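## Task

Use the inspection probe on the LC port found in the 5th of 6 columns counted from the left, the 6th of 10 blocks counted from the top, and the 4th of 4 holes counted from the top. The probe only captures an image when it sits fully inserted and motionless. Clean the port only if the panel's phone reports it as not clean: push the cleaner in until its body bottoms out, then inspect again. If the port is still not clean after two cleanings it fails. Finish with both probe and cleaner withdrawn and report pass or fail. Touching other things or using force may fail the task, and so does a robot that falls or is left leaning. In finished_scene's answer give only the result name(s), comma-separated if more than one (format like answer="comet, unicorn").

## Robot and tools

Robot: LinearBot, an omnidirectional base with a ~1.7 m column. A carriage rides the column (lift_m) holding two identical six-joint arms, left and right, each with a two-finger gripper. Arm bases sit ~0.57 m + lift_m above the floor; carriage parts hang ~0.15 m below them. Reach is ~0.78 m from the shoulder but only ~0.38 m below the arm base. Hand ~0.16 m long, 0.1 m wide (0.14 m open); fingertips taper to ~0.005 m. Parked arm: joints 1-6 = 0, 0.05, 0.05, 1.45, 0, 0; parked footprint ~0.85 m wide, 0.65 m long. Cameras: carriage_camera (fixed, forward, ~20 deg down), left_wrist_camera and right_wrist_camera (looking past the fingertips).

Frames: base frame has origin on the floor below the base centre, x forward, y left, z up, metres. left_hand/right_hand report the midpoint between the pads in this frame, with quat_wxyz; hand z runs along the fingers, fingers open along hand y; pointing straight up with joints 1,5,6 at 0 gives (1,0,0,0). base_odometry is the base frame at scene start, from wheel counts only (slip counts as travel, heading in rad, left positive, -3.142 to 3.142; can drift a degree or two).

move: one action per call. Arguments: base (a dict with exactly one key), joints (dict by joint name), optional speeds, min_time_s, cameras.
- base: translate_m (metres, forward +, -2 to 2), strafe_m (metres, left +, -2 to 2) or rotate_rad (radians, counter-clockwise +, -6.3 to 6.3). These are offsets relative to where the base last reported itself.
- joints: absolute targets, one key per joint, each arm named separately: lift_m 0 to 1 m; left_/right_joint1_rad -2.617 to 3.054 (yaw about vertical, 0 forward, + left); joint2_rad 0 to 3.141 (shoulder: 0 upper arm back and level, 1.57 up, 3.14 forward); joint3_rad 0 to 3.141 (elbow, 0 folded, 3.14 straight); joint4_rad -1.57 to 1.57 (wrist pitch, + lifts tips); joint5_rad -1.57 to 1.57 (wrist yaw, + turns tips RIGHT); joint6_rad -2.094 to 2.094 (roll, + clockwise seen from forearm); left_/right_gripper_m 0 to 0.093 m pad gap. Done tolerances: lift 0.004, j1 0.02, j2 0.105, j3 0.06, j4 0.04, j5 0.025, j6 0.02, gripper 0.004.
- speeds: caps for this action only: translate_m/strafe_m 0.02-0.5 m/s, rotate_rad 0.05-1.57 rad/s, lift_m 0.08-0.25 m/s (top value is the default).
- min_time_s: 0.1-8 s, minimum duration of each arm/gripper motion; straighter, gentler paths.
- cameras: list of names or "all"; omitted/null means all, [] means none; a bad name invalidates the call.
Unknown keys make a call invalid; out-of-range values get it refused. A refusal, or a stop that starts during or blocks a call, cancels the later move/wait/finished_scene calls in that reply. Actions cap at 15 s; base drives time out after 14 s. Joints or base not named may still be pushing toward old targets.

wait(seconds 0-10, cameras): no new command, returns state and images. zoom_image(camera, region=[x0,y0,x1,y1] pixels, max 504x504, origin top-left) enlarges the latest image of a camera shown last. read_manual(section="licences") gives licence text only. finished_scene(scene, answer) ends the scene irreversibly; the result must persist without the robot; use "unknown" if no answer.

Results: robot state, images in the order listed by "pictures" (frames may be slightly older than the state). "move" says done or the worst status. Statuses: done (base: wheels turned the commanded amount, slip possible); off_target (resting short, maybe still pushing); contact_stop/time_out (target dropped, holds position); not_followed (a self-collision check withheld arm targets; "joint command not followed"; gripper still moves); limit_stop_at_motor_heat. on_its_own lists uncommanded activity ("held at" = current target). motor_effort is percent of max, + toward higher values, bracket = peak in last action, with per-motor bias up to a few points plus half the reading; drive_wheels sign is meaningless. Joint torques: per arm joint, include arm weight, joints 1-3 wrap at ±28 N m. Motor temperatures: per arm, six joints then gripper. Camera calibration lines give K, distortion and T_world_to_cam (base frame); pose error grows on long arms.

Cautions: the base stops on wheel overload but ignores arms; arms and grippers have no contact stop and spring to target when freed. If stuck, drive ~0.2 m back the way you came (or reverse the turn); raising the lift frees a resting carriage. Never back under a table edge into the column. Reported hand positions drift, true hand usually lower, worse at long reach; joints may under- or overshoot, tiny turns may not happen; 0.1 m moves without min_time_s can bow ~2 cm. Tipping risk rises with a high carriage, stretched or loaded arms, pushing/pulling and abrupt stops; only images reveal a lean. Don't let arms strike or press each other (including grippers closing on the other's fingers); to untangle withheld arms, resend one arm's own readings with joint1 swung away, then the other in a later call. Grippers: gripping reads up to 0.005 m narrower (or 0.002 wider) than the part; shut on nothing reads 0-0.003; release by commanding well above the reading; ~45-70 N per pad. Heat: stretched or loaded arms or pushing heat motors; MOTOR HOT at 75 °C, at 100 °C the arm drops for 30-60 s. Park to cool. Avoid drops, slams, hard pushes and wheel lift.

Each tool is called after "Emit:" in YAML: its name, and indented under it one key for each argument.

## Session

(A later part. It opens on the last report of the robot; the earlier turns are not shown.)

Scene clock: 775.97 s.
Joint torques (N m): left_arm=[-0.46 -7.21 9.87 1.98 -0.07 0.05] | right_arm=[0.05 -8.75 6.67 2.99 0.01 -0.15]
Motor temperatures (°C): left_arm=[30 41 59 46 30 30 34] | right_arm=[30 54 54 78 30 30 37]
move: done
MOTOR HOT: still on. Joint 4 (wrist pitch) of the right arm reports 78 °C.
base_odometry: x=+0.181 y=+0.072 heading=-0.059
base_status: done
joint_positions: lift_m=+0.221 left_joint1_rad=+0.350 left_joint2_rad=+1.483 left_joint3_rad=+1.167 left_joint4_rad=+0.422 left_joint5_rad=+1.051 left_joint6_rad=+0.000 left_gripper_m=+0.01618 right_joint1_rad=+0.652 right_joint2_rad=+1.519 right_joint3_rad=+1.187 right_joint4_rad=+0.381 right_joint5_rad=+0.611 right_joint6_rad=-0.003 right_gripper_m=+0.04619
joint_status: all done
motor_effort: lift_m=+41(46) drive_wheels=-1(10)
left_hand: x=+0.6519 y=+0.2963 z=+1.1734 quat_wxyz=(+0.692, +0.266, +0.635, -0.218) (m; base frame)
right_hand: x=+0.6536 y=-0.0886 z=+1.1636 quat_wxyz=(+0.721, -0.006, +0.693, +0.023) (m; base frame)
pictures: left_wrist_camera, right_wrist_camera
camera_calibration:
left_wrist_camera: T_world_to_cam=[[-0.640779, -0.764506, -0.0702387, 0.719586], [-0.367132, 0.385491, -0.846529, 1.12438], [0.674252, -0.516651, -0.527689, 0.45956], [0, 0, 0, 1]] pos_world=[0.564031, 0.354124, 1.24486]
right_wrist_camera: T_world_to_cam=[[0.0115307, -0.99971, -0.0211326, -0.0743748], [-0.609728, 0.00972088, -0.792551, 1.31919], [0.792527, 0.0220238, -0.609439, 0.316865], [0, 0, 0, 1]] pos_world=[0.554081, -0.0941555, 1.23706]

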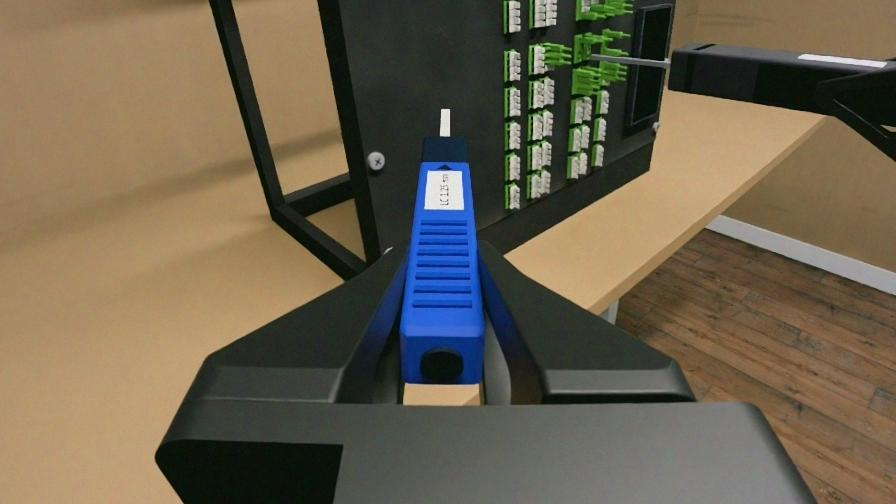

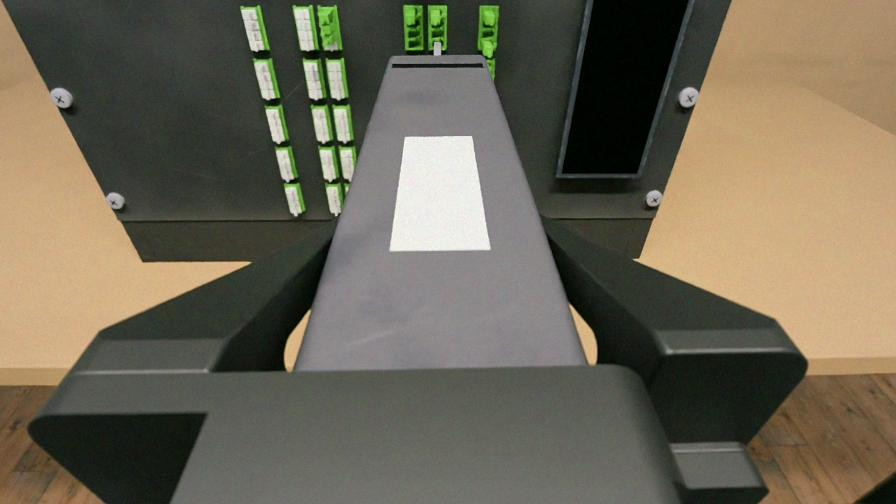

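Emit:
move:
  base: {"translate_m": 0.0025}
  joints: {"right_joint1_rad": 0.655}
  speeds: {"translate_m": 0.02}
  cameras: ["right_wrist_camera","left_wrist_camera"]

Emit:
zoom_image:
  camera: "right_wrist_camera"
  region: [425, 25, 450, 50]

Emit:
zoom_image:
  camera: "left_wrist_camera"
  region: [580, 43, 600, 63]

Scene clock: 780.17 s.
Joint torques (N m): left_arm=[-0.47 -7.23 9.87 2 -0.08 0.06] | right_arm=[0.36 -8.75 6.72 2.97 -0.03 -0.16]
Motor temperatures (°C): left_arm=[30 41 59 46 30 30 34] | right_arm=[30 54 55 77 30 30 37]
move: done
MOTOR HOT: still on. Joint 4 (wrist pitch) of the right arm reports 77 °C.
base_odometry: x=+0.183 y=+0.072 heading=-0.060
base_status: done
joint_positions: lift_m=+0.221 left_joint1_rad=+0.350 left_joint2_rad=+1.483 left_joint3_rad=+1.167 left_joint4_rad=+0.422 left_joint5_rad=+1.051 left_joint6_rad=+0.000 left_gripper_m=+0.01618 right_joint1_rad=+0.652 right_joint2_rad=+1.519 right_joint3_rad=+1.187 right_joint4_rad=+0.382 right_joint5_rad=+0.613 right_joint6_rad=-0.004 right_gripper_m=+0.04619
joint_status: all done
motor_effort: lift_m=+41(42) drive_wheels=+2(11)
left_hand: x=+0.6520 y=+0.2963 z=+1.1734 quat_wxyz=(+0.692, +0.266, +0.635, -0.218) (m; base frame)
right_hand: x=+0.6537 y=-0.0889 z=+1.1639 quat_wxyz=(+0.721, -0.005, +0.693, +0.023) (m; base frame)
pictures: left_wrist_camera, right_wrist_camera
camera_calibration:
left_wrist_camera: T_world_to_cam=[[-0.640751, -0.764562, -0.0698776, 0.719205], [-0.367512, 0.385357, -0.846425, 1.12455], [0.674072, -0.516666, -0.527904, 0.459868], [0, 0, 0, 1]] pos_world=[0.564131, 0.354123, 1.24487]
right_wrist_camera: T_world_to_cam=[[0.00961455, -0.999721, -0.0215573, -0.0729856], [-0.608997, 0.0112448, -0.793093, 1.31976], [0.793114, 0.0207535, -0.608719, 0.315656], [0, 0, 0, 1]] pos_world=[0.55408, -0.0943567, 1.23726]

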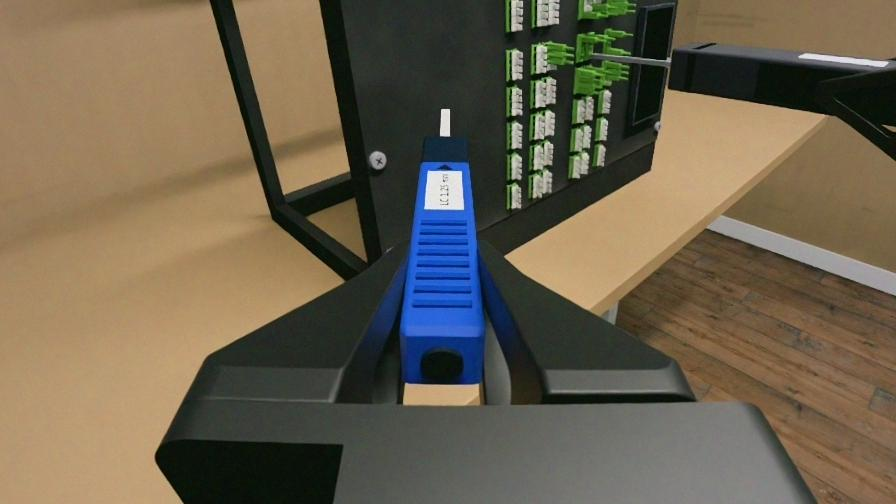

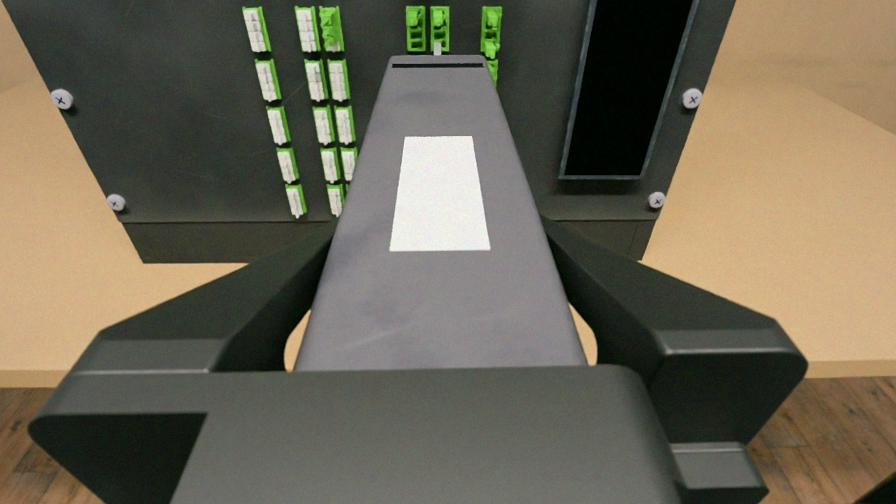

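Scaled by 20.160 from the camera's 896x504 image, which has a finer 1280x720 frame.

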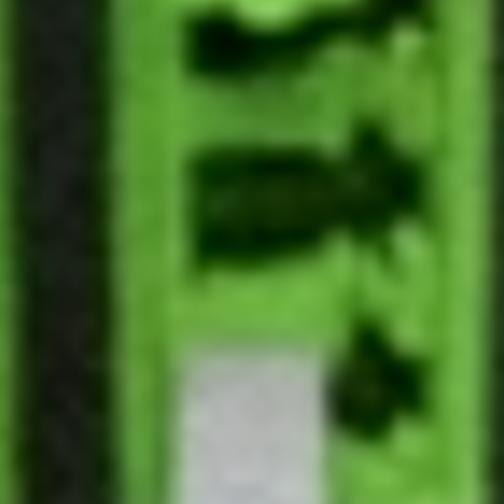

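Scaled by 25.200 from the camera's 896x504 image, which has a finer 1280x720 frame.

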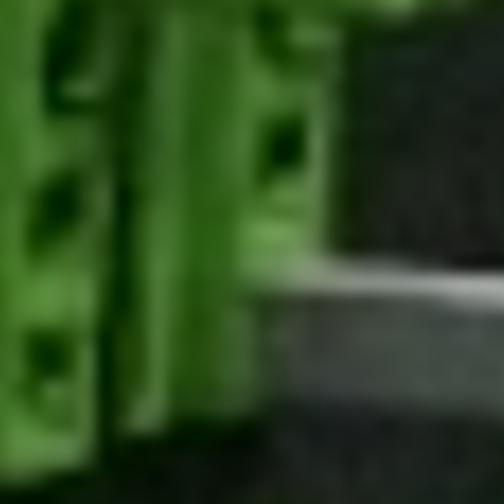

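Emit:
move:
  base: {"translate_m": 0.003}
  speeds: {"translate_m": 0.02}
  cameras: ["right_wrist_camera"]

Emit:
zoom_image:
  camera: "right_wrist_camera"
  region: [425, 25, 450, 50]

Scene clock: 783.63 s.
Joint torques (N m): left_arm=[-0.44 -7.21 9.94 2 -0.05 0.05] | right_arm=[0.28 -8.77 6.64 2.94 -0.02 -0.14]
Motor temperatures (°C): left_arm=[30 41 59 46 30 30 34] | right_arm=[30 54 55 76 30 30 37]
move: done
MOTOR HOT: still on. Joint 4 (wrist pitch) of the right arm reports 76 °C.
base_odometry: x=+0.186 y=+0.072 heading=-0.060
base_status: done
joint_positions: lift_m=+0.221 left_joint1_rad=+0.350 left_joint2_rad=+1.483 left_joint3_rad=+1.167 left_joint4_rad=+0.422 left_joint5_rad=+1.051 left_joint6_rad=+0.000 left_gripper_m=+0.01618 right_joint1_rad=+0.652 right_joint2_rad=+1.519 right_joint3_rad=+1.187 right_joint4_rad=+0.382 right_joint5_rad=+0.612 right_joint6_rad=-0.004 right_gripper_m=+0.04619
joint_status: not commanded
motor_effort: lift_m=+40(42) drive_wheels=+2(11)
left_hand: x=+0.6520 y=+0.2963 z=+1.1734 quat_wxyz=(+0.692, +0.266, +0.635, -0.218) (m; base frame)
right_hand: x=+0.6536 y=-0.0887 z=+1.1638 quat_wxyz=(+0.721, -0.005, +0.693, +0.023) (m; base frame)
pictures: right_wrist_camera
camera_calibration:
right_wrist_camera: T_world_to_cam=[[0.0103453, -0.999721, -0.0212346, -0.0735902], [-0.609275, 0.0105365, -0.792889, 1.31945], [0.792892, 0.0211404, -0.608996, 0.316172], [0, 0, 0, 1]] pos_world=[0.55398, -0.0941561, 1.23716]

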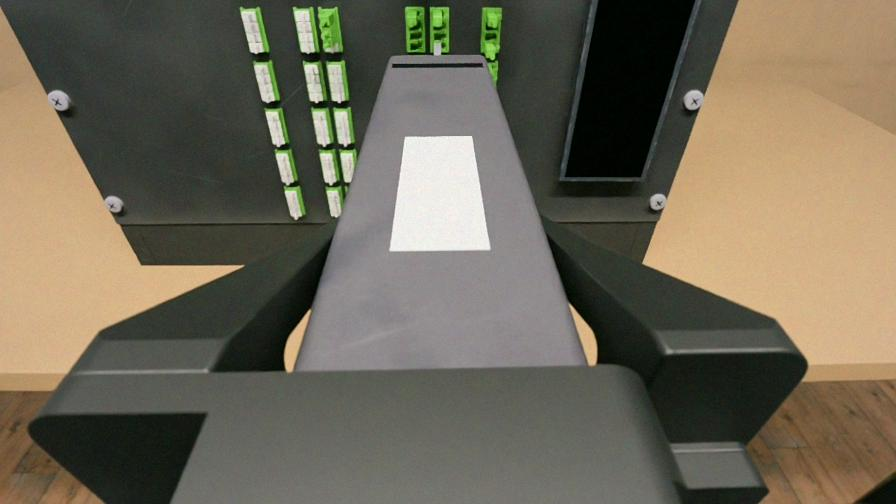

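Scaled by 20.160 from the camera's 896x504 image, which has a finer 1280x720 frame.

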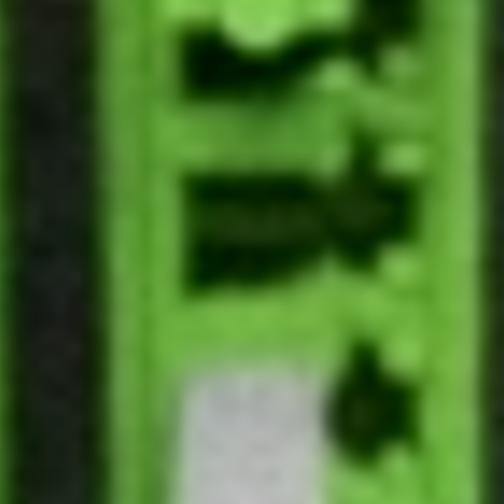

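In. Continue.

Emit:
move:
  base: {"translate_m": 0.002}
  speeds: {"translate_m": 0.02}
  cameras: []

Emit:
move:
  base: {"translate_m": 0.002}
  speeds: {"translate_m": 0.02}
  cameras: ["right_wrist_camera", "left_wrist_camera"]

Emit:
zoom_image:
  camera: "right_wrist_camera"
  region: [425, 25, 450, 50]

Scene clock: 787.07 s.
Joint torques (N m): left_arm=[-0.51 -7.24 9.91 2.01 -0.08 0.05] | right_arm=[0.31 -8.96 6.69 3 0 -0.18]
Motor temperatures (°C): left_arm=[30 41 59 46 30 30 34] | right_arm=[30 55 55 75 30 30 37]
move: done
MOTOR HOT: still on. Joint 4 (wrist pitch) of the right arm reports 75 °C.
base_odometry: x=+0.188 y=+0.072 heading=-0.060
base_status: done
joint_positions: lift_m=+0.221 left_joint1_rad=+0.350 left_joint2_rad=+1.483 left_joint3_rad=+1.167 left_joint4_rad=+0.421 left_joint5_rad=+1.051 left_joint6_rad=+0.000 left_gripper_m=+0.01618 right_joint1_rad=+0.652 right_joint2_rad=+1.519 right_joint3_rad=+1.187 right_joint4_rad=+0.382 right_joint5_rad=+0.612 right_joint6_rad=-0.004 right_gripper_m=+0.04619
joint_status: not commanded
motor_effort: lift_m=+41(41) drive_wheels=+2(9)
left_hand: x=+0.6520 y=+0.2963 z=+1.1733 quat_wxyz=(+0.692, +0.266, +0.635, -0.218) (m; base frame)
right_hand: x=+0.6536 y=-0.0886 z=+1.1638 quat_wxyz=(+0.721, -0.005, +0.693, +0.023) (m; base frame)
pictures: none
No camera images: "cameras" was empty.

Scene clock: 787.70 s.
Joint torques (N m): left_arm=[-0.54 -7.32 9.98 1.98 -0.07 0.04] | right_arm=[0.14 -8.79 6.74 3 0 -0.17]
Motor temperatures (°C): left_arm=[30 41 59 46 30 30 34] | right_arm=[30 55 56 75 30 30 37]
move: done
MOTOR HOT: still on. Joint 4 (wrist pitch) of the right arm reports 75 °C.
base_odometry: x=+0.190 y=+0.072 heading=-0.060
base_status: done
joint_positions: lift_m=+0.221 left_joint1_rad=+0.350 left_joint2_rad=+1.484 left_joint3_rad=+1.167 left_joint4_rad=+0.421 left_joint5_rad=+1.051 left_joint6_rad=+0.000 left_gripper_m=+0.01618 right_joint1_rad=+0.653 right_joint2_rad=+1.519 right_joint3_rad=+1.187 right_joint4_rad=+0.382 right_joint5_rad=+0.610 right_joint6_rad=-0.004 right_gripper_m=+0.04619
joint_status: not commanded
motor_effort: lift_m=+41(42) drive_wheels=+2(10)
left_hand: x=+0.6521 y=+0.2963 z=+1.1730 quat_wxyz=(+0.691, +0.266, +0.635, -0.219) (m; base frame)
right_hand: x=+0.6535 y=-0.0881 z=+1.1638 quat_wxyz=(+0.721, -0.006, +0.693, +0.024) (m; base frame)
pictures: left_wrist_camera, right_wrist_camera
camera_calibration:
left_wrist_camera: T_world_to_cam=[[-0.640875, -0.764554, -0.0688165, 0.718137], [-0.368411, 0.38498, -0.846205, 1.1247], [0.673463, -0.51696, -0.528394, 0.460689], [0, 0, 0, 1]] pos_world=[0.564332, 0.354224, 1.24457]
right_wrist_camera: T_world_to_cam=[[0.0129854, -0.999691, -0.0212005, -0.0747899], [-0.609198, 0.00890335, -0.792968, 1.31929], [0.792912, 0.0232123, -0.608894, 0.316303], [0, 0, 0, 1]] pos_world=[0.553879, -0.093855, 1.23716]

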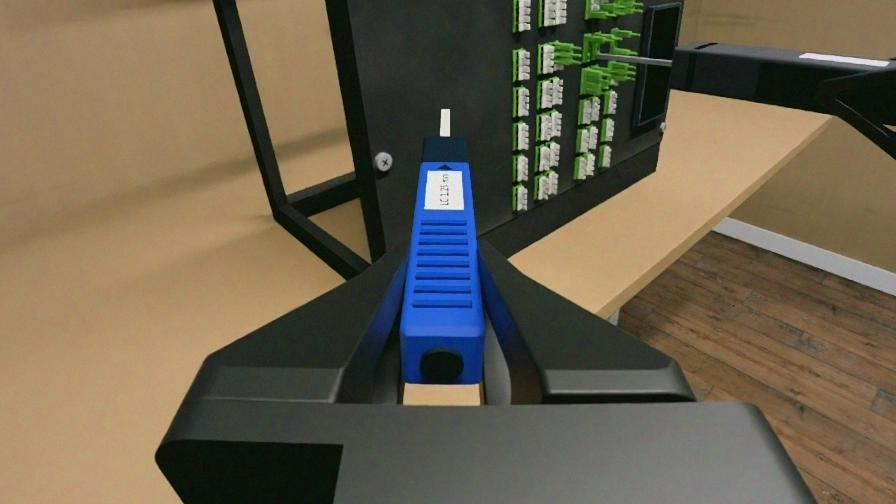

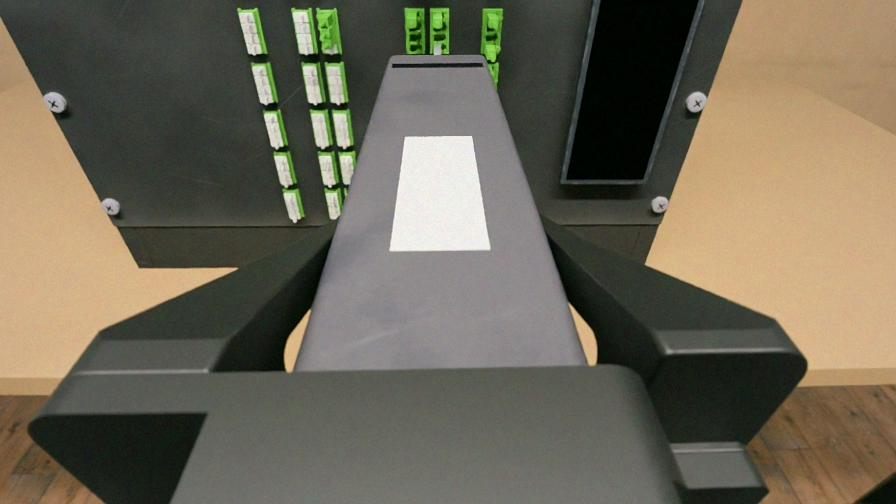

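Scaled by 20.160 from the camera's 896x504 image, which has a finer 1280x720 frame.

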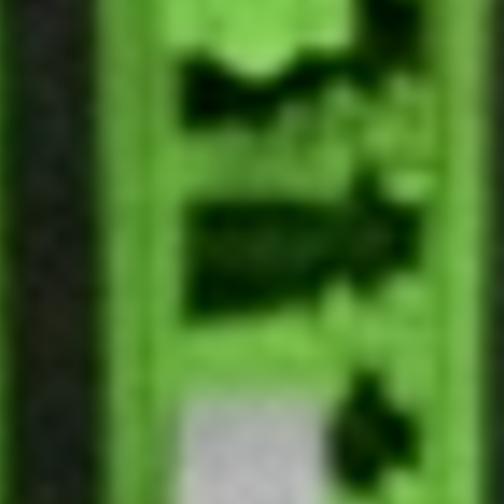

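Emit:
move:
  base: {"translate_m": 0.002}
  speeds: {"translate_m": 0.02}
  cameras: []

Emit:
move:
  base: {"translate_m": 0.002}
  speeds: {"translate_m": 0.02}
  cameras: ["right_wrist_camera"]

Emit:
zoom_image:
  camera: "right_wrist_camera"
  region: [425, 25, 450, 50]

Scene clock: 791.00 s.
Joint torques (N m): left_arm=[-0.44 -7.31 9.89 2 -0.08 0.04] | right_arm=[0.14 -8.79 6.71 2.97 0.02 -0.16]
Motor temperatures (°C): left_arm=[30 41 59 46 30 30 34] | right_arm=[30 55 56 75 30 30 37]
move: done
MOTOR HOT: still on. Joint 4 (wrist pitch) of the right arm reports 75 °C.
base_odometry: x=+0.192 y=+0.072 heading=-0.060
base_status: done
joint_positions: lift_m=+0.221 left_joint1_rad=+0.350 left_joint2_rad=+1.484 left_joint3_rad=+1.167 left_joint4_rad=+0.421 left_joint5_rad=+1.051 left_joint6_rad=+0.000 left_gripper_m=+0.01618 right_joint1_rad=+0.653 right_joint2_rad=+1.519 right_joint3_rad=+1.187 right_joint4_rad=+0.382 right_joint5_rad=+0.609 right_joint6_rad=-0.004 right_gripper_m=+0.04619
joint_status: not commanded
motor_effort: lift_m=+41(41) drive_wheels=-1(9)
left_hand: x=+0.6521 y=+0.2963 z=+1.1729 quat_wxyz=(+0.691, +0.266, +0.635, -0.219) (m; base frame)
right_hand: x=+0.6533 y=-0.0876 z=+1.1638 quat_wxyz=(+0.721, -0.007, +0.693, +0.025) (m; base frame)
pictures: none
No camera images: "cameras" was empty.

Scene clock: 791.50 s.
Joint torques (N m): left_arm=[-0.5 -7.32 9.98 2 -0.07 0.05] | right_arm=[-0.35 -8.88 6.76 3.03 -0.08 -0.15]
Motor temperatures (°C): left_arm=[30 41 59 46 30 30 34] | right_arm=[30 55 56 75 30 30 37]
move: done
MOTOR HOT: still on. Joint 4 (wrist pitch) of the right arm reports 75 °C.
base_odometry: x=+0.194 y=+0.072 heading=-0.060
base_status: done
joint_positions: lift_m=+0.221 left_joint1_rad=+0.350 left_joint2_rad=+1.484 left_joint3_rad=+1.167 left_joint4_rad=+0.421 left_joint5_rad=+1.051 left_joint6_rad=+0.000 left_gripper_m=+0.01618 right_joint1_rad=+0.658 right_joint2_rad=+1.519 right_joint3_rad=+1.187 right_joint4_rad=+0.382 right_joint5_rad=+0.619 right_joint6_rad=-0.004 right_gripper_m=+0.04619
joint_status: not commanded
motor_effort: lift_m=+42(42) drive_wheels=-1(13)
left_hand: x=+0.6521 y=+0.2963 z=+1.1729 quat_wxyz=(+0.691, +0.266, +0.635, -0.219) (m; base frame)
right_hand: x=+0.6525 y=-0.0876 z=+1.1637 quat_wxyz=(+0.721, -0.005, +0.693, +0.022) (m; base frame)
pictures: right_wrist_camera
camera_calibration:
right_wrist_camera: T_world_to_cam=[[0.00841434, -0.999738, -0.02131, -0.0711215], [-0.60963, 0.0117638, -0.792599, 1.31878], [0.792641, 0.0196604, -0.609371, 0.317401], [0, 0, 0, 1]] pos_world=[0.552982, -0.0928569, 1.23716]

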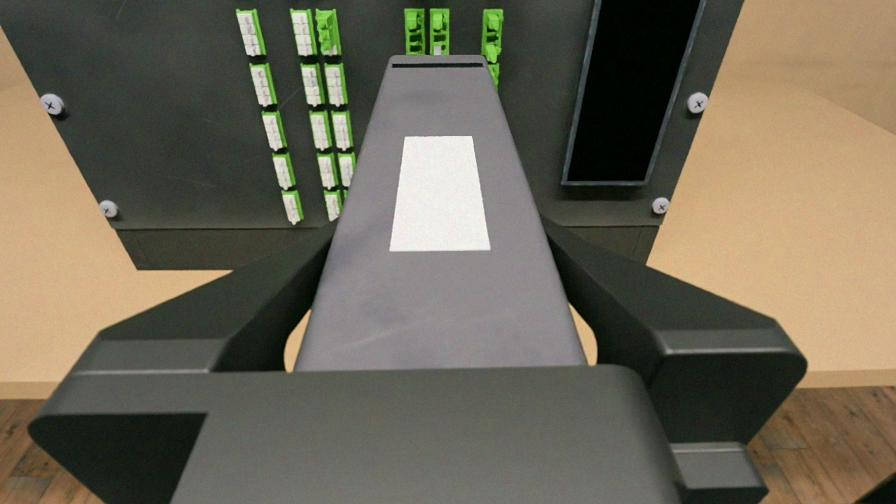

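Scaled by 20.160 from the camera's 896x504 image, which has a finer 1280x720 frame.

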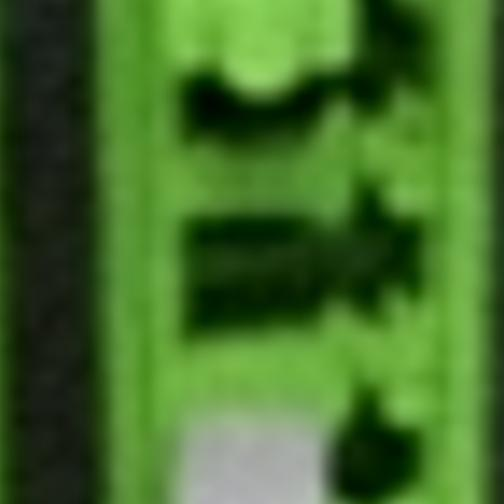

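Emit:
wait:
  seconds: 2
  cameras: ["right_wrist_camera","carriage_camera","left_wrist_camera"]

Emit:
zoom_image:
  camera: "left_wrist_camera"
  region: [560, 0, 700, 140]

Scene clock: 795.63 s.
Joint torques (N m): left_arm=[-0.46 -7.27 9.92 2.01 -0.07 0.05] | right_arm=[-0.39 -8.76 6.6 2.99 -0.09 -0.18]
Motor temperatures (°C): left_arm=[30 41 59 46 30 30 34] | right_arm=[30 55 56 74 30 30 37]
MOTOR HOT: still on. Joint 4 (wrist pitch) of the right arm reports 74 °C.
base_odometry: x=+0.194 y=+0.072 heading=-0.060
base_status: done
joint_positions: lift_m=+0.221 left_joint1_rad=+0.350 left_joint2_rad=+1.484 left_joint3_rad=+1.167 left_joint4_rad=+0.421 left_joint5_rad=+1.051 left_joint6_rad=+0.000 left_gripper_m=+0.01618 right_joint1_rad=+0.658 right_joint2_rad=+1.519 right_joint3_rad=+1.187 right_joint4_rad=+0.382 right_joint5_rad=+0.619 right_joint6_rad=-0.004 right_gripper_m=+0.04619
joint_status: not commanded
motor_effort: lift_m=+41(42) drive_wheels=-1(13)
left_hand: x=+0.6521 y=+0.2963 z=+1.1729 quat_wxyz=(+0.691, +0.266, +0.635, -0.219) (m; base frame)
right_hand: x=+0.6525 y=-0.0876 z=+1.1637 quat_wxyz=(+0.721, -0.005, +0.693, +0.022) (m; base frame)
wait: 2.00 s; at rest from the start
pictures: carriage_camera, left_wrist_camera, right_wrist_camera
camera_calibration:
carriage_camera: T_world_to_cam=[[0.0462105, -0.998783, 0.0172131, -0.0291763], [-0.373918, -0.0332736, -0.926865, 1.17436], [0.92631, 0.0363946, -0.375001, 0.345841], [0, 0, 0, 1]] pos_world=[0.120105, -0.0026525, 1.21866]
left_wrist_camera: T_world_to_cam=[[-0.640872, -0.764584, -0.0685136, 0.717833], [-0.368746, 0.3849, -0.846096, 1.12482], [0.673283, -0.516975, -0.528609, 0.460997], [0, 0, 0, 1]] pos_world=[0.564432, 0.354224, 1.24458]
right_wrist_camera: T_world_to_cam=[[0.00841434, -0.999738, -0.02131, -0.0711215], [-0.60963, 0.0117638, -0.792599, 1.31878], [0.792641, 0.0196604, -0.609371, 0.317401], [0, 0, 0, 1]] pos_world=[0.552982, -0.0928569, 1.23716]

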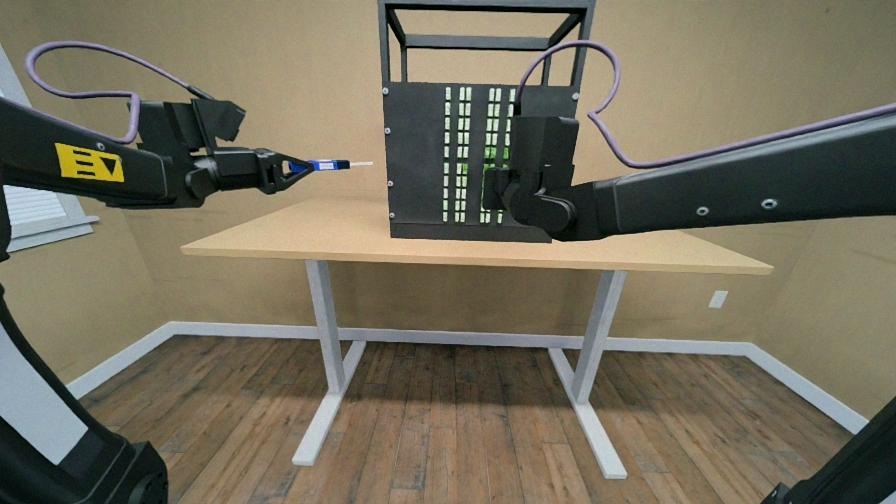

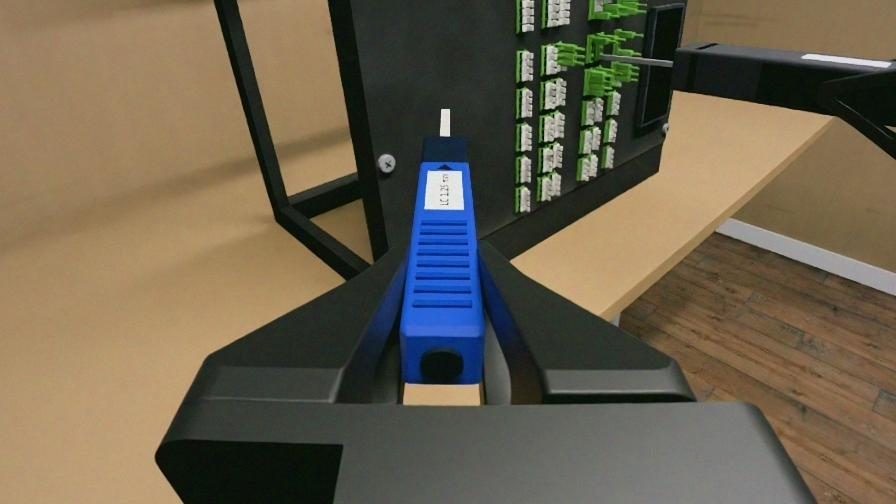

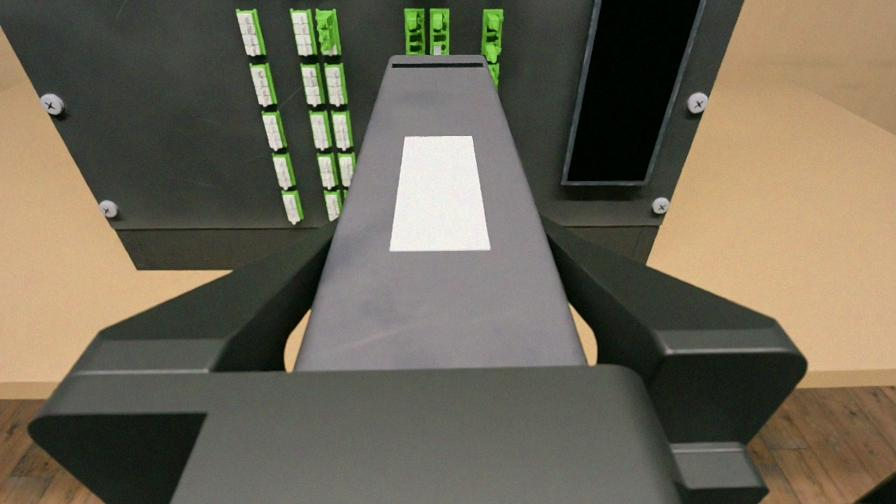

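Scaled by 3.600 from the camera's 896x504 image, which has a finer 1280x720 frame.

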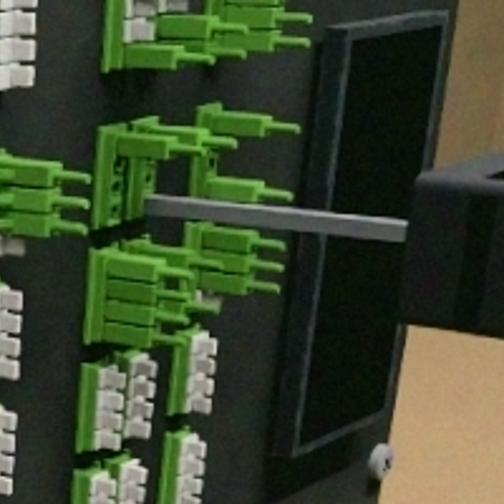

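Emit:
move:
  base: {"translate_m": 0.0015}
  joints: {"right_joint1_rad": 0.648, "right_joint5_rad": 0.606}
  speeds: {"translate_m": 0.02}
  cameras: ["right_wrist_camera", "left_wrist_camera"]

Emit:
zoom_image:
  camera: "right_wrist_camera"
  region: [425, 25, 450, 50]

Emit:
zoom_image:
  camera: "left_wrist_camera"
  region: [560, 0, 700, 140]

Scene clock: 802.60 s.
Joint torques (N m): left_arm=[-0.46 -7.31 9.94 2 -0.06 0.05] | right_arm=[-1.13 -8.7 6.78 3.01 -0.24 -0.16]
Motor temperatures (°C): left_arm=[30 41 59 46 30 30 34] | right_arm=[30 55 57 73 30 30 37]
move: done
MOTOR HOT: still on. Joint 4 (wrist pitch) of the right arm reports 73 °C.
base_odometry: x=+0.196 y=+0.072 heading=-0.061
base_status: done
joint_positions: lift_m=+0.221 left_joint1_rad=+0.350 left_joint2_rad=+1.484 left_joint3_rad=+1.167 left_joint4_rad=+0.421 left_joint5_rad=+1.051 left_joint6_rad=+0.000 left_gripper_m=+0.01618 right_joint1_rad=+0.660 right_joint2_rad=+1.519 right_joint3_rad=+1.187 right_joint4_rad=+0.380 right_joint5_rad=+0.625 right_joint6_rad=-0.004 right_gripper_m=+0.04619
joint_status: all done
motor_effort: lift_m=+41(41) drive_wheels=+3(10)
left_hand: x=+0.6521 y=+0.2963 z=+1.1729 quat_wxyz=(+0.691, +0.266, +0.635, -0.219) (m; base frame)
right_hand: x=+0.6521 y=-0.0875 z=+1.1633 quat_wxyz=(+0.720, -0.004, +0.693, +0.021) (m; base frame)
pictures: left_wrist_camera, right_wrist_camera
camera_calibration:
left_wrist_camera: T_world_to_cam=[[-0.640872, -0.764584, -0.0685136, 0.717833], [-0.368746, 0.3849, -0.846096, 1.12482], [0.673283, -0.516975, -0.528609, 0.460997], [0, 0, 0, 1]] pos_world=[0.564432, 0.354224, 1.24458]
right_wrist_camera: T_world_to_cam=[[0.00542337, -0.999773, -0.0206143, -0.069936], [-0.610696, 0.0130124, -0.791758, 1.31796], [0.791846, 0.0168831, -0.610487, 0.319088], [0, 0, 0, 1]] pos_world=[0.552584, -0.0924572, 1.23686]

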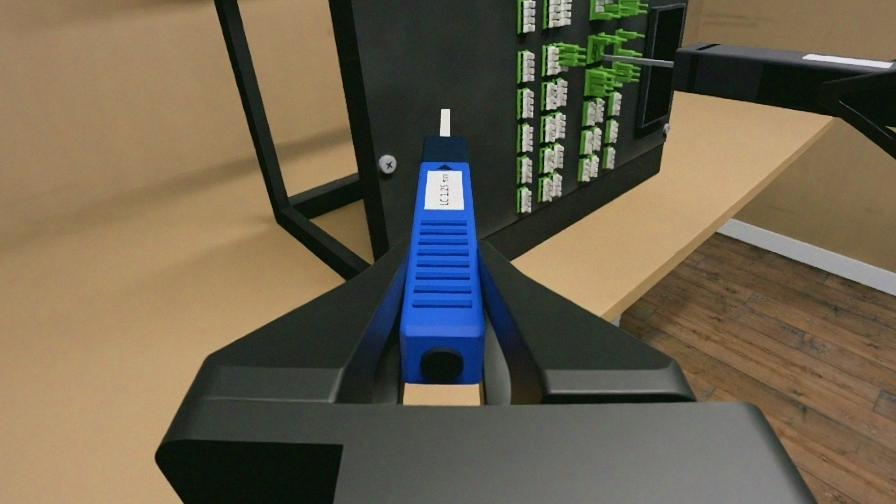

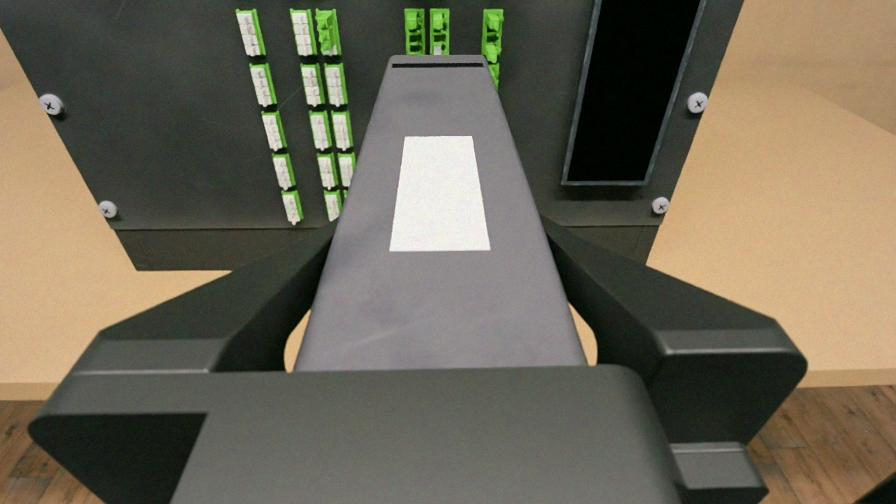

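Scaled by 20.160 from the camera's 896x504 image, which has a finer 1280x720 frame.

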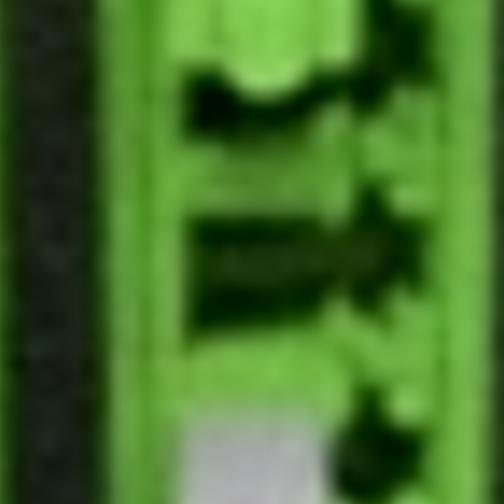

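Scaled by 3.600 from the camera's 896x504 image, which has a finer 1280x720 frame.

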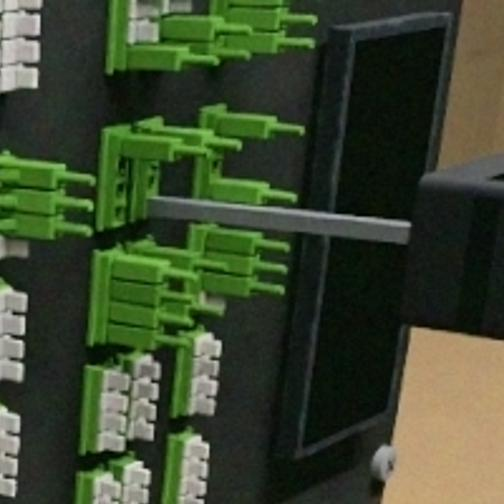

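Emit:
zoom_image:
  camera: "right_wrist_camera"
  region: [30, 90, 130, 230]

Emit:
zoom_image:
  camera: "right_wrist_camera"
  region: [630, 90, 730, 230]

Emit:
zoom_image:
  camera: "right_wrist_camera"
  region: [280, 40, 620, 380]

Scaled by 3.600 from the camera's 896x504 image, which has a finer 1280x720 frame.

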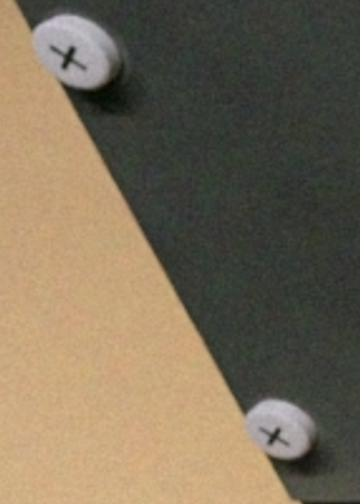

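Scaled by 3.600 from the camera's 896x504 image, which has a finer 1280x720 frame.

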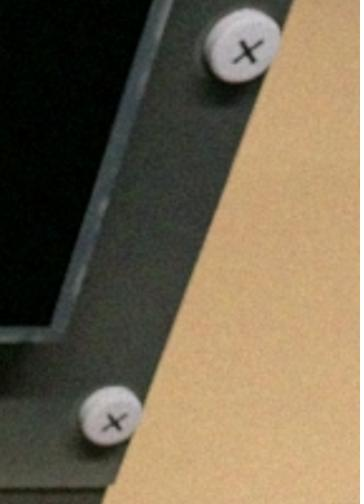

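Scaled by 1.482 from the camera's 896x504 image, which has a finer 1280x720 frame.

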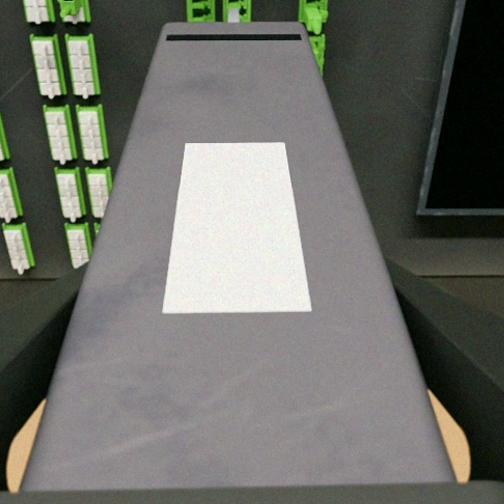

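Emit:
move:
  base: {"translate_m": -0.004}
  joints: {"right_joint1_rad": 0.653, "right_joint5_rad": 0.616}
  speeds: {"translate_m": 0.02}
  cameras: ["right_wrist_camera", "left_wrist_camera"]

Emit:
zoom_image:
  camera: "right_wrist_camera"
  region: [425, 25, 450, 50]

Emit:
zoom_image:
  camera: "left_wrist_camera"
  region: [585, 43, 610, 68]

Scene clock: 826.73 s.
Joint torques (N m): left_arm=[-0.46 -7.24 9.88 2 -0.08 0.04] | right_arm=[-0.01 -8.81 6.64 2.99 0.04 -0.15]
Motor temperatures (°C): left_arm=[30 40 60 46 30 30 34] | right_arm=[30 55 57 72 30 30 37]
move: done
MOTOR HOT: cleared for the motors of the right arm.
base_odometry: x=+0.192 y=+0.072 heading=-0.061
base_status: done
joint_positions: lift_m=+0.221 left_joint1_rad=+0.350 left_joint2_rad=+1.484 left_joint3_rad=+1.167 left_joint4_rad=+0.421 left_joint5_rad=+1.051 left_joint6_rad=+0.000 left_gripper_m=+0.01618 right_joint1_rad=+0.653 right_joint2_rad=+1.519 right_joint3_rad=+1.187 right_joint4_rad=+0.382 right_joint5_rad=+0.608 right_joint6_rad=-0.004 right_gripper_m=+0.04619
joint_status: all done
motor_effort: lift_m=+41(41) drive_wheels=+1(12)
left_hand: x=+0.6521 y=+0.2963 z=+1.1729 quat_wxyz=(+0.691, +0.266, +0.635, -0.219) (m; base frame)
right_hand: x=+0.6535 y=-0.0877 z=+1.1639 quat_wxyz=(+0.721, -0.007, +0.692, +0.025) (m; base frame)
pictures: left_wrist_camera, right_wrist_camera
camera_calibration:
left_wrist_camera: T_world_to_cam=[[-0.640872, -0.764584, -0.0685136, 0.717833], [-0.368746, 0.3849, -0.846096, 1.12482], [0.673283, -0.516975, -0.528609, 0.460997], [0, 0, 0, 1]] pos_world=[0.564432, 0.354224, 1.24458]
right_wrist_camera: T_world_to_cam=[[0.0152961, -0.999657, -0.02128, -0.0758653], [-0.608944, 0.0075669, -0.793177, 1.31936], [0.793065, 0.0250908, -0.608619, 0.316114], [0, 0, 0, 1]] pos_world=[0.553878, -0.0937543, 1.23726]

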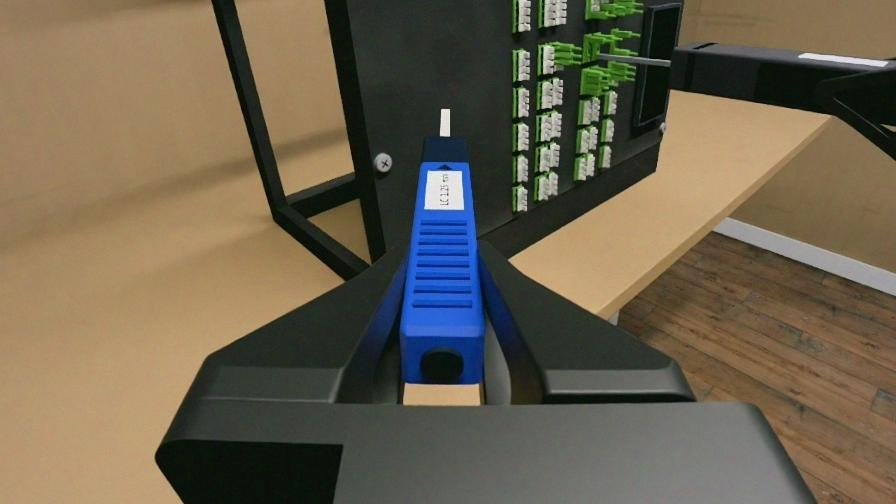

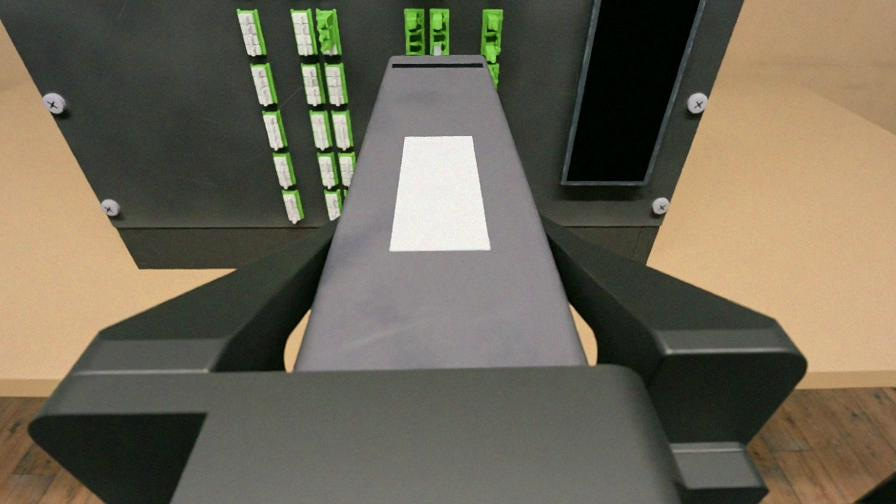

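Scaled by 20.160 from the camera's 896x504 image, which has a finer 1280x720 frame.

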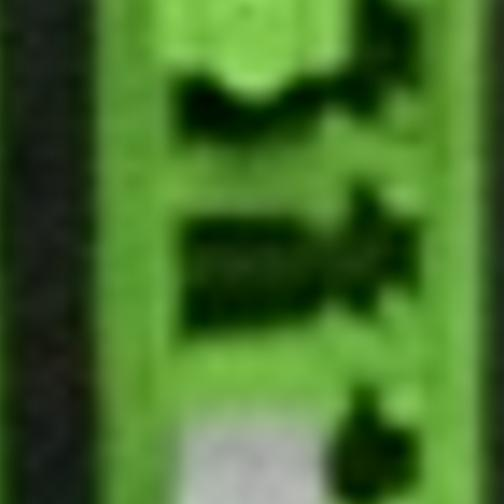

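Scaled by 20.160 from the camera's 896x504 image, which has a finer 1280x720 frame.

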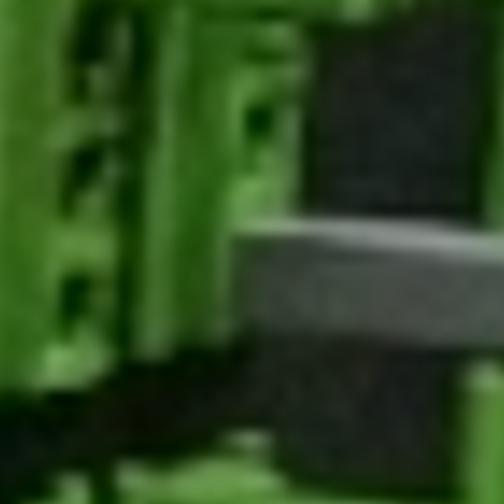

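Emit:
move:
  base: {"translate_m": 0.004}
  joints: {"right_joint1_rad": 0.65, "right_joint5_rad": 0.612}
  speeds: {"translate_m": 0.02}
  cameras: []

Emit:
wait:
  seconds: 3
  cameras: ["right_wrist_camera", "left_wrist_camera"]

Emit:
zoom_image:
  camera: "right_wrist_camera"
  region: [425, 25, 450, 50]

Scene clock: 834.00 s.
Joint torques (N m): left_arm=[-0.46 -7.27 9.92 2.02 -0.07 0.06] | right_arm=[-0.92 -8.76 6.68 2.98 -0.13 -0.17]
Motor temperatures (°C): left_arm=[30 40 60 46 30 30 34] | right_arm=[30 55 58 72 30 30 37]
move: done
base_odometry: x=+0.196 y=+0.072 heading=-0.061
base_status: done
joint_positions: lift_m=+0.221 left_joint1_rad=+0.350 left_joint2_rad=+1.484 left_joint3_rad=+1.167 left_joint4_rad=+0.421 left_joint5_rad=+1.051 left_joint6_rad=+0.000 left_gripper_m=+0.01618 right_joint1_rad=+0.659 right_joint2_rad=+1.519 right_joint3_rad=+1.187 right_joint4_rad=+0.381 right_joint5_rad=+0.624 right_joint6_rad=-0.004 right_gripper_m=+0.04619
joint_status: all done
motor_effort: lift_m=+40(42) drive_wheels=+3(12)
left_hand: x=+0.6521 y=+0.2963 z=+1.1729 quat_wxyz=(+0.691, +0.266, +0.635, -0.219) (m; base frame)
right_hand: x=+0.6522 y=-0.0875 z=+1.1634 quat_wxyz=(+0.720, -0.004, +0.693, +0.021) (m; base frame)
pictures: none
No camera images: "cameras" was empty.

Scene clock: 837.00 s.
Joint torques (N m): left_arm=[-0.46 -7.27 9.92 2 -0.07 0.05] | right_arm=[-0.85 -8.79 6.71 2.99 -0.15 -0.18]
Motor temperatures (°C): left_arm=[30 40 60 46 30 30 34] | right_arm=[30 55 58 72 30 30 37]
base_odometry: x=+0.196 y=+0.072 heading=-0.061
base_status: done
joint_positions: lift_m=+0.221 left_joint1_rad=+0.350 left_joint2_rad=+1.484 left_joint3_rad=+1.167 left_joint4_rad=+0.421 left_joint5_rad=+1.051 left_joint6_rad=+0.000 left_gripper_m=+0.01618 right_joint1_rad=+0.659 right_joint2_rad=+1.519 right_joint3_rad=+1.187 right_joint4_rad=+0.381 right_joint5_rad=+0.624 right_joint6_rad=-0.004 right_gripper_m=+0.04619
joint_status: all done
motor_effort: lift_m=+41(42) drive_wheels=+3(12)
left_hand: x=+0.6521 y=+0.2963 z=+1.1729 quat_wxyz=(+0.691, +0.266, +0.635, -0.219) (m; base frame)
right_hand: x=+0.6522 y=-0.0875 z=+1.1634 quat_wxyz=(+0.720, -0.004, +0.693, +0.021) (m; base frame)
wait: 3.00 s; at rest by 0.27 s
pictures: left_wrist_camera, right_wrist_camera
camera_calibration:
left_wrist_camera: T_world_to_cam=[[-0.640872, -0.764584, -0.0685136, 0.717833], [-0.368746, 0.3849, -0.846096, 1.12482], [0.673283, -0.516975, -0.528609, 0.460997], [0, 0, 0, 1]] pos_world=[0.564432, 0.354224, 1.24458]
right_wrist_camera: T_world_to_cam=[[0.0061716, -0.999765, -0.0207892, -0.0702308], [-0.610415, 0.0127004, -0.79198, 1.31819], [0.792058, 0.0175778, -0.610193, 0.318656], [0, 0, 0, 1]] pos_world=[0.552684, -0.0925571, 1.23696]

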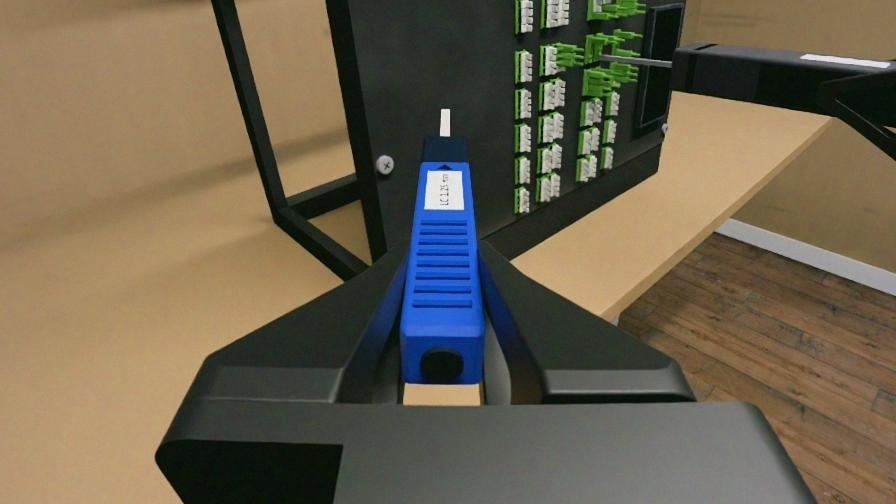

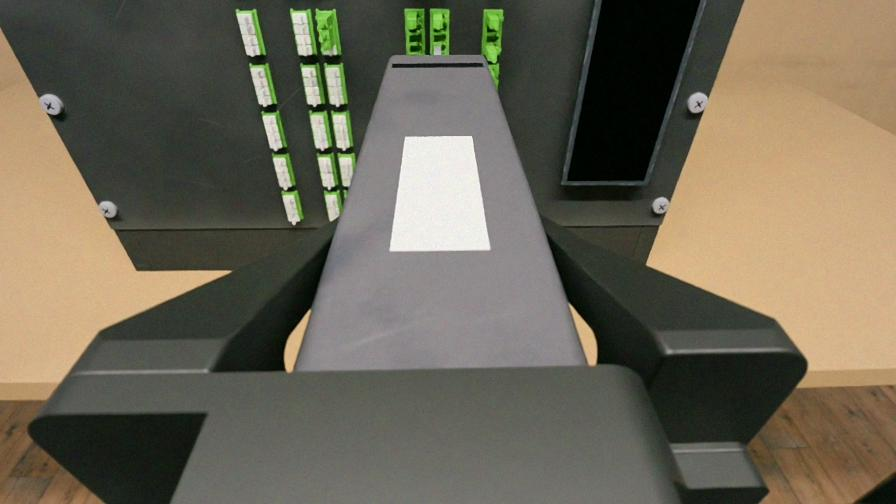

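Scaled by 20.160 from the camera's 896x504 image, which has a finer 1280x720 frame.

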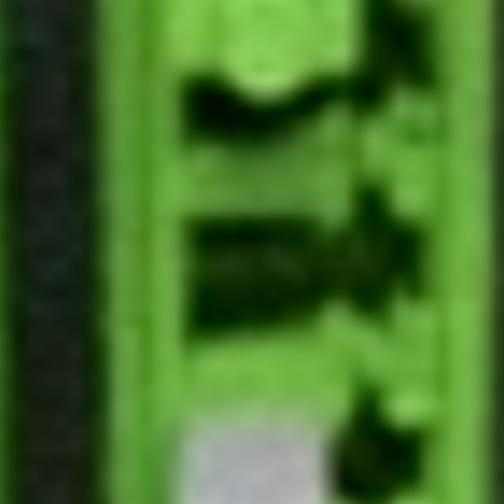

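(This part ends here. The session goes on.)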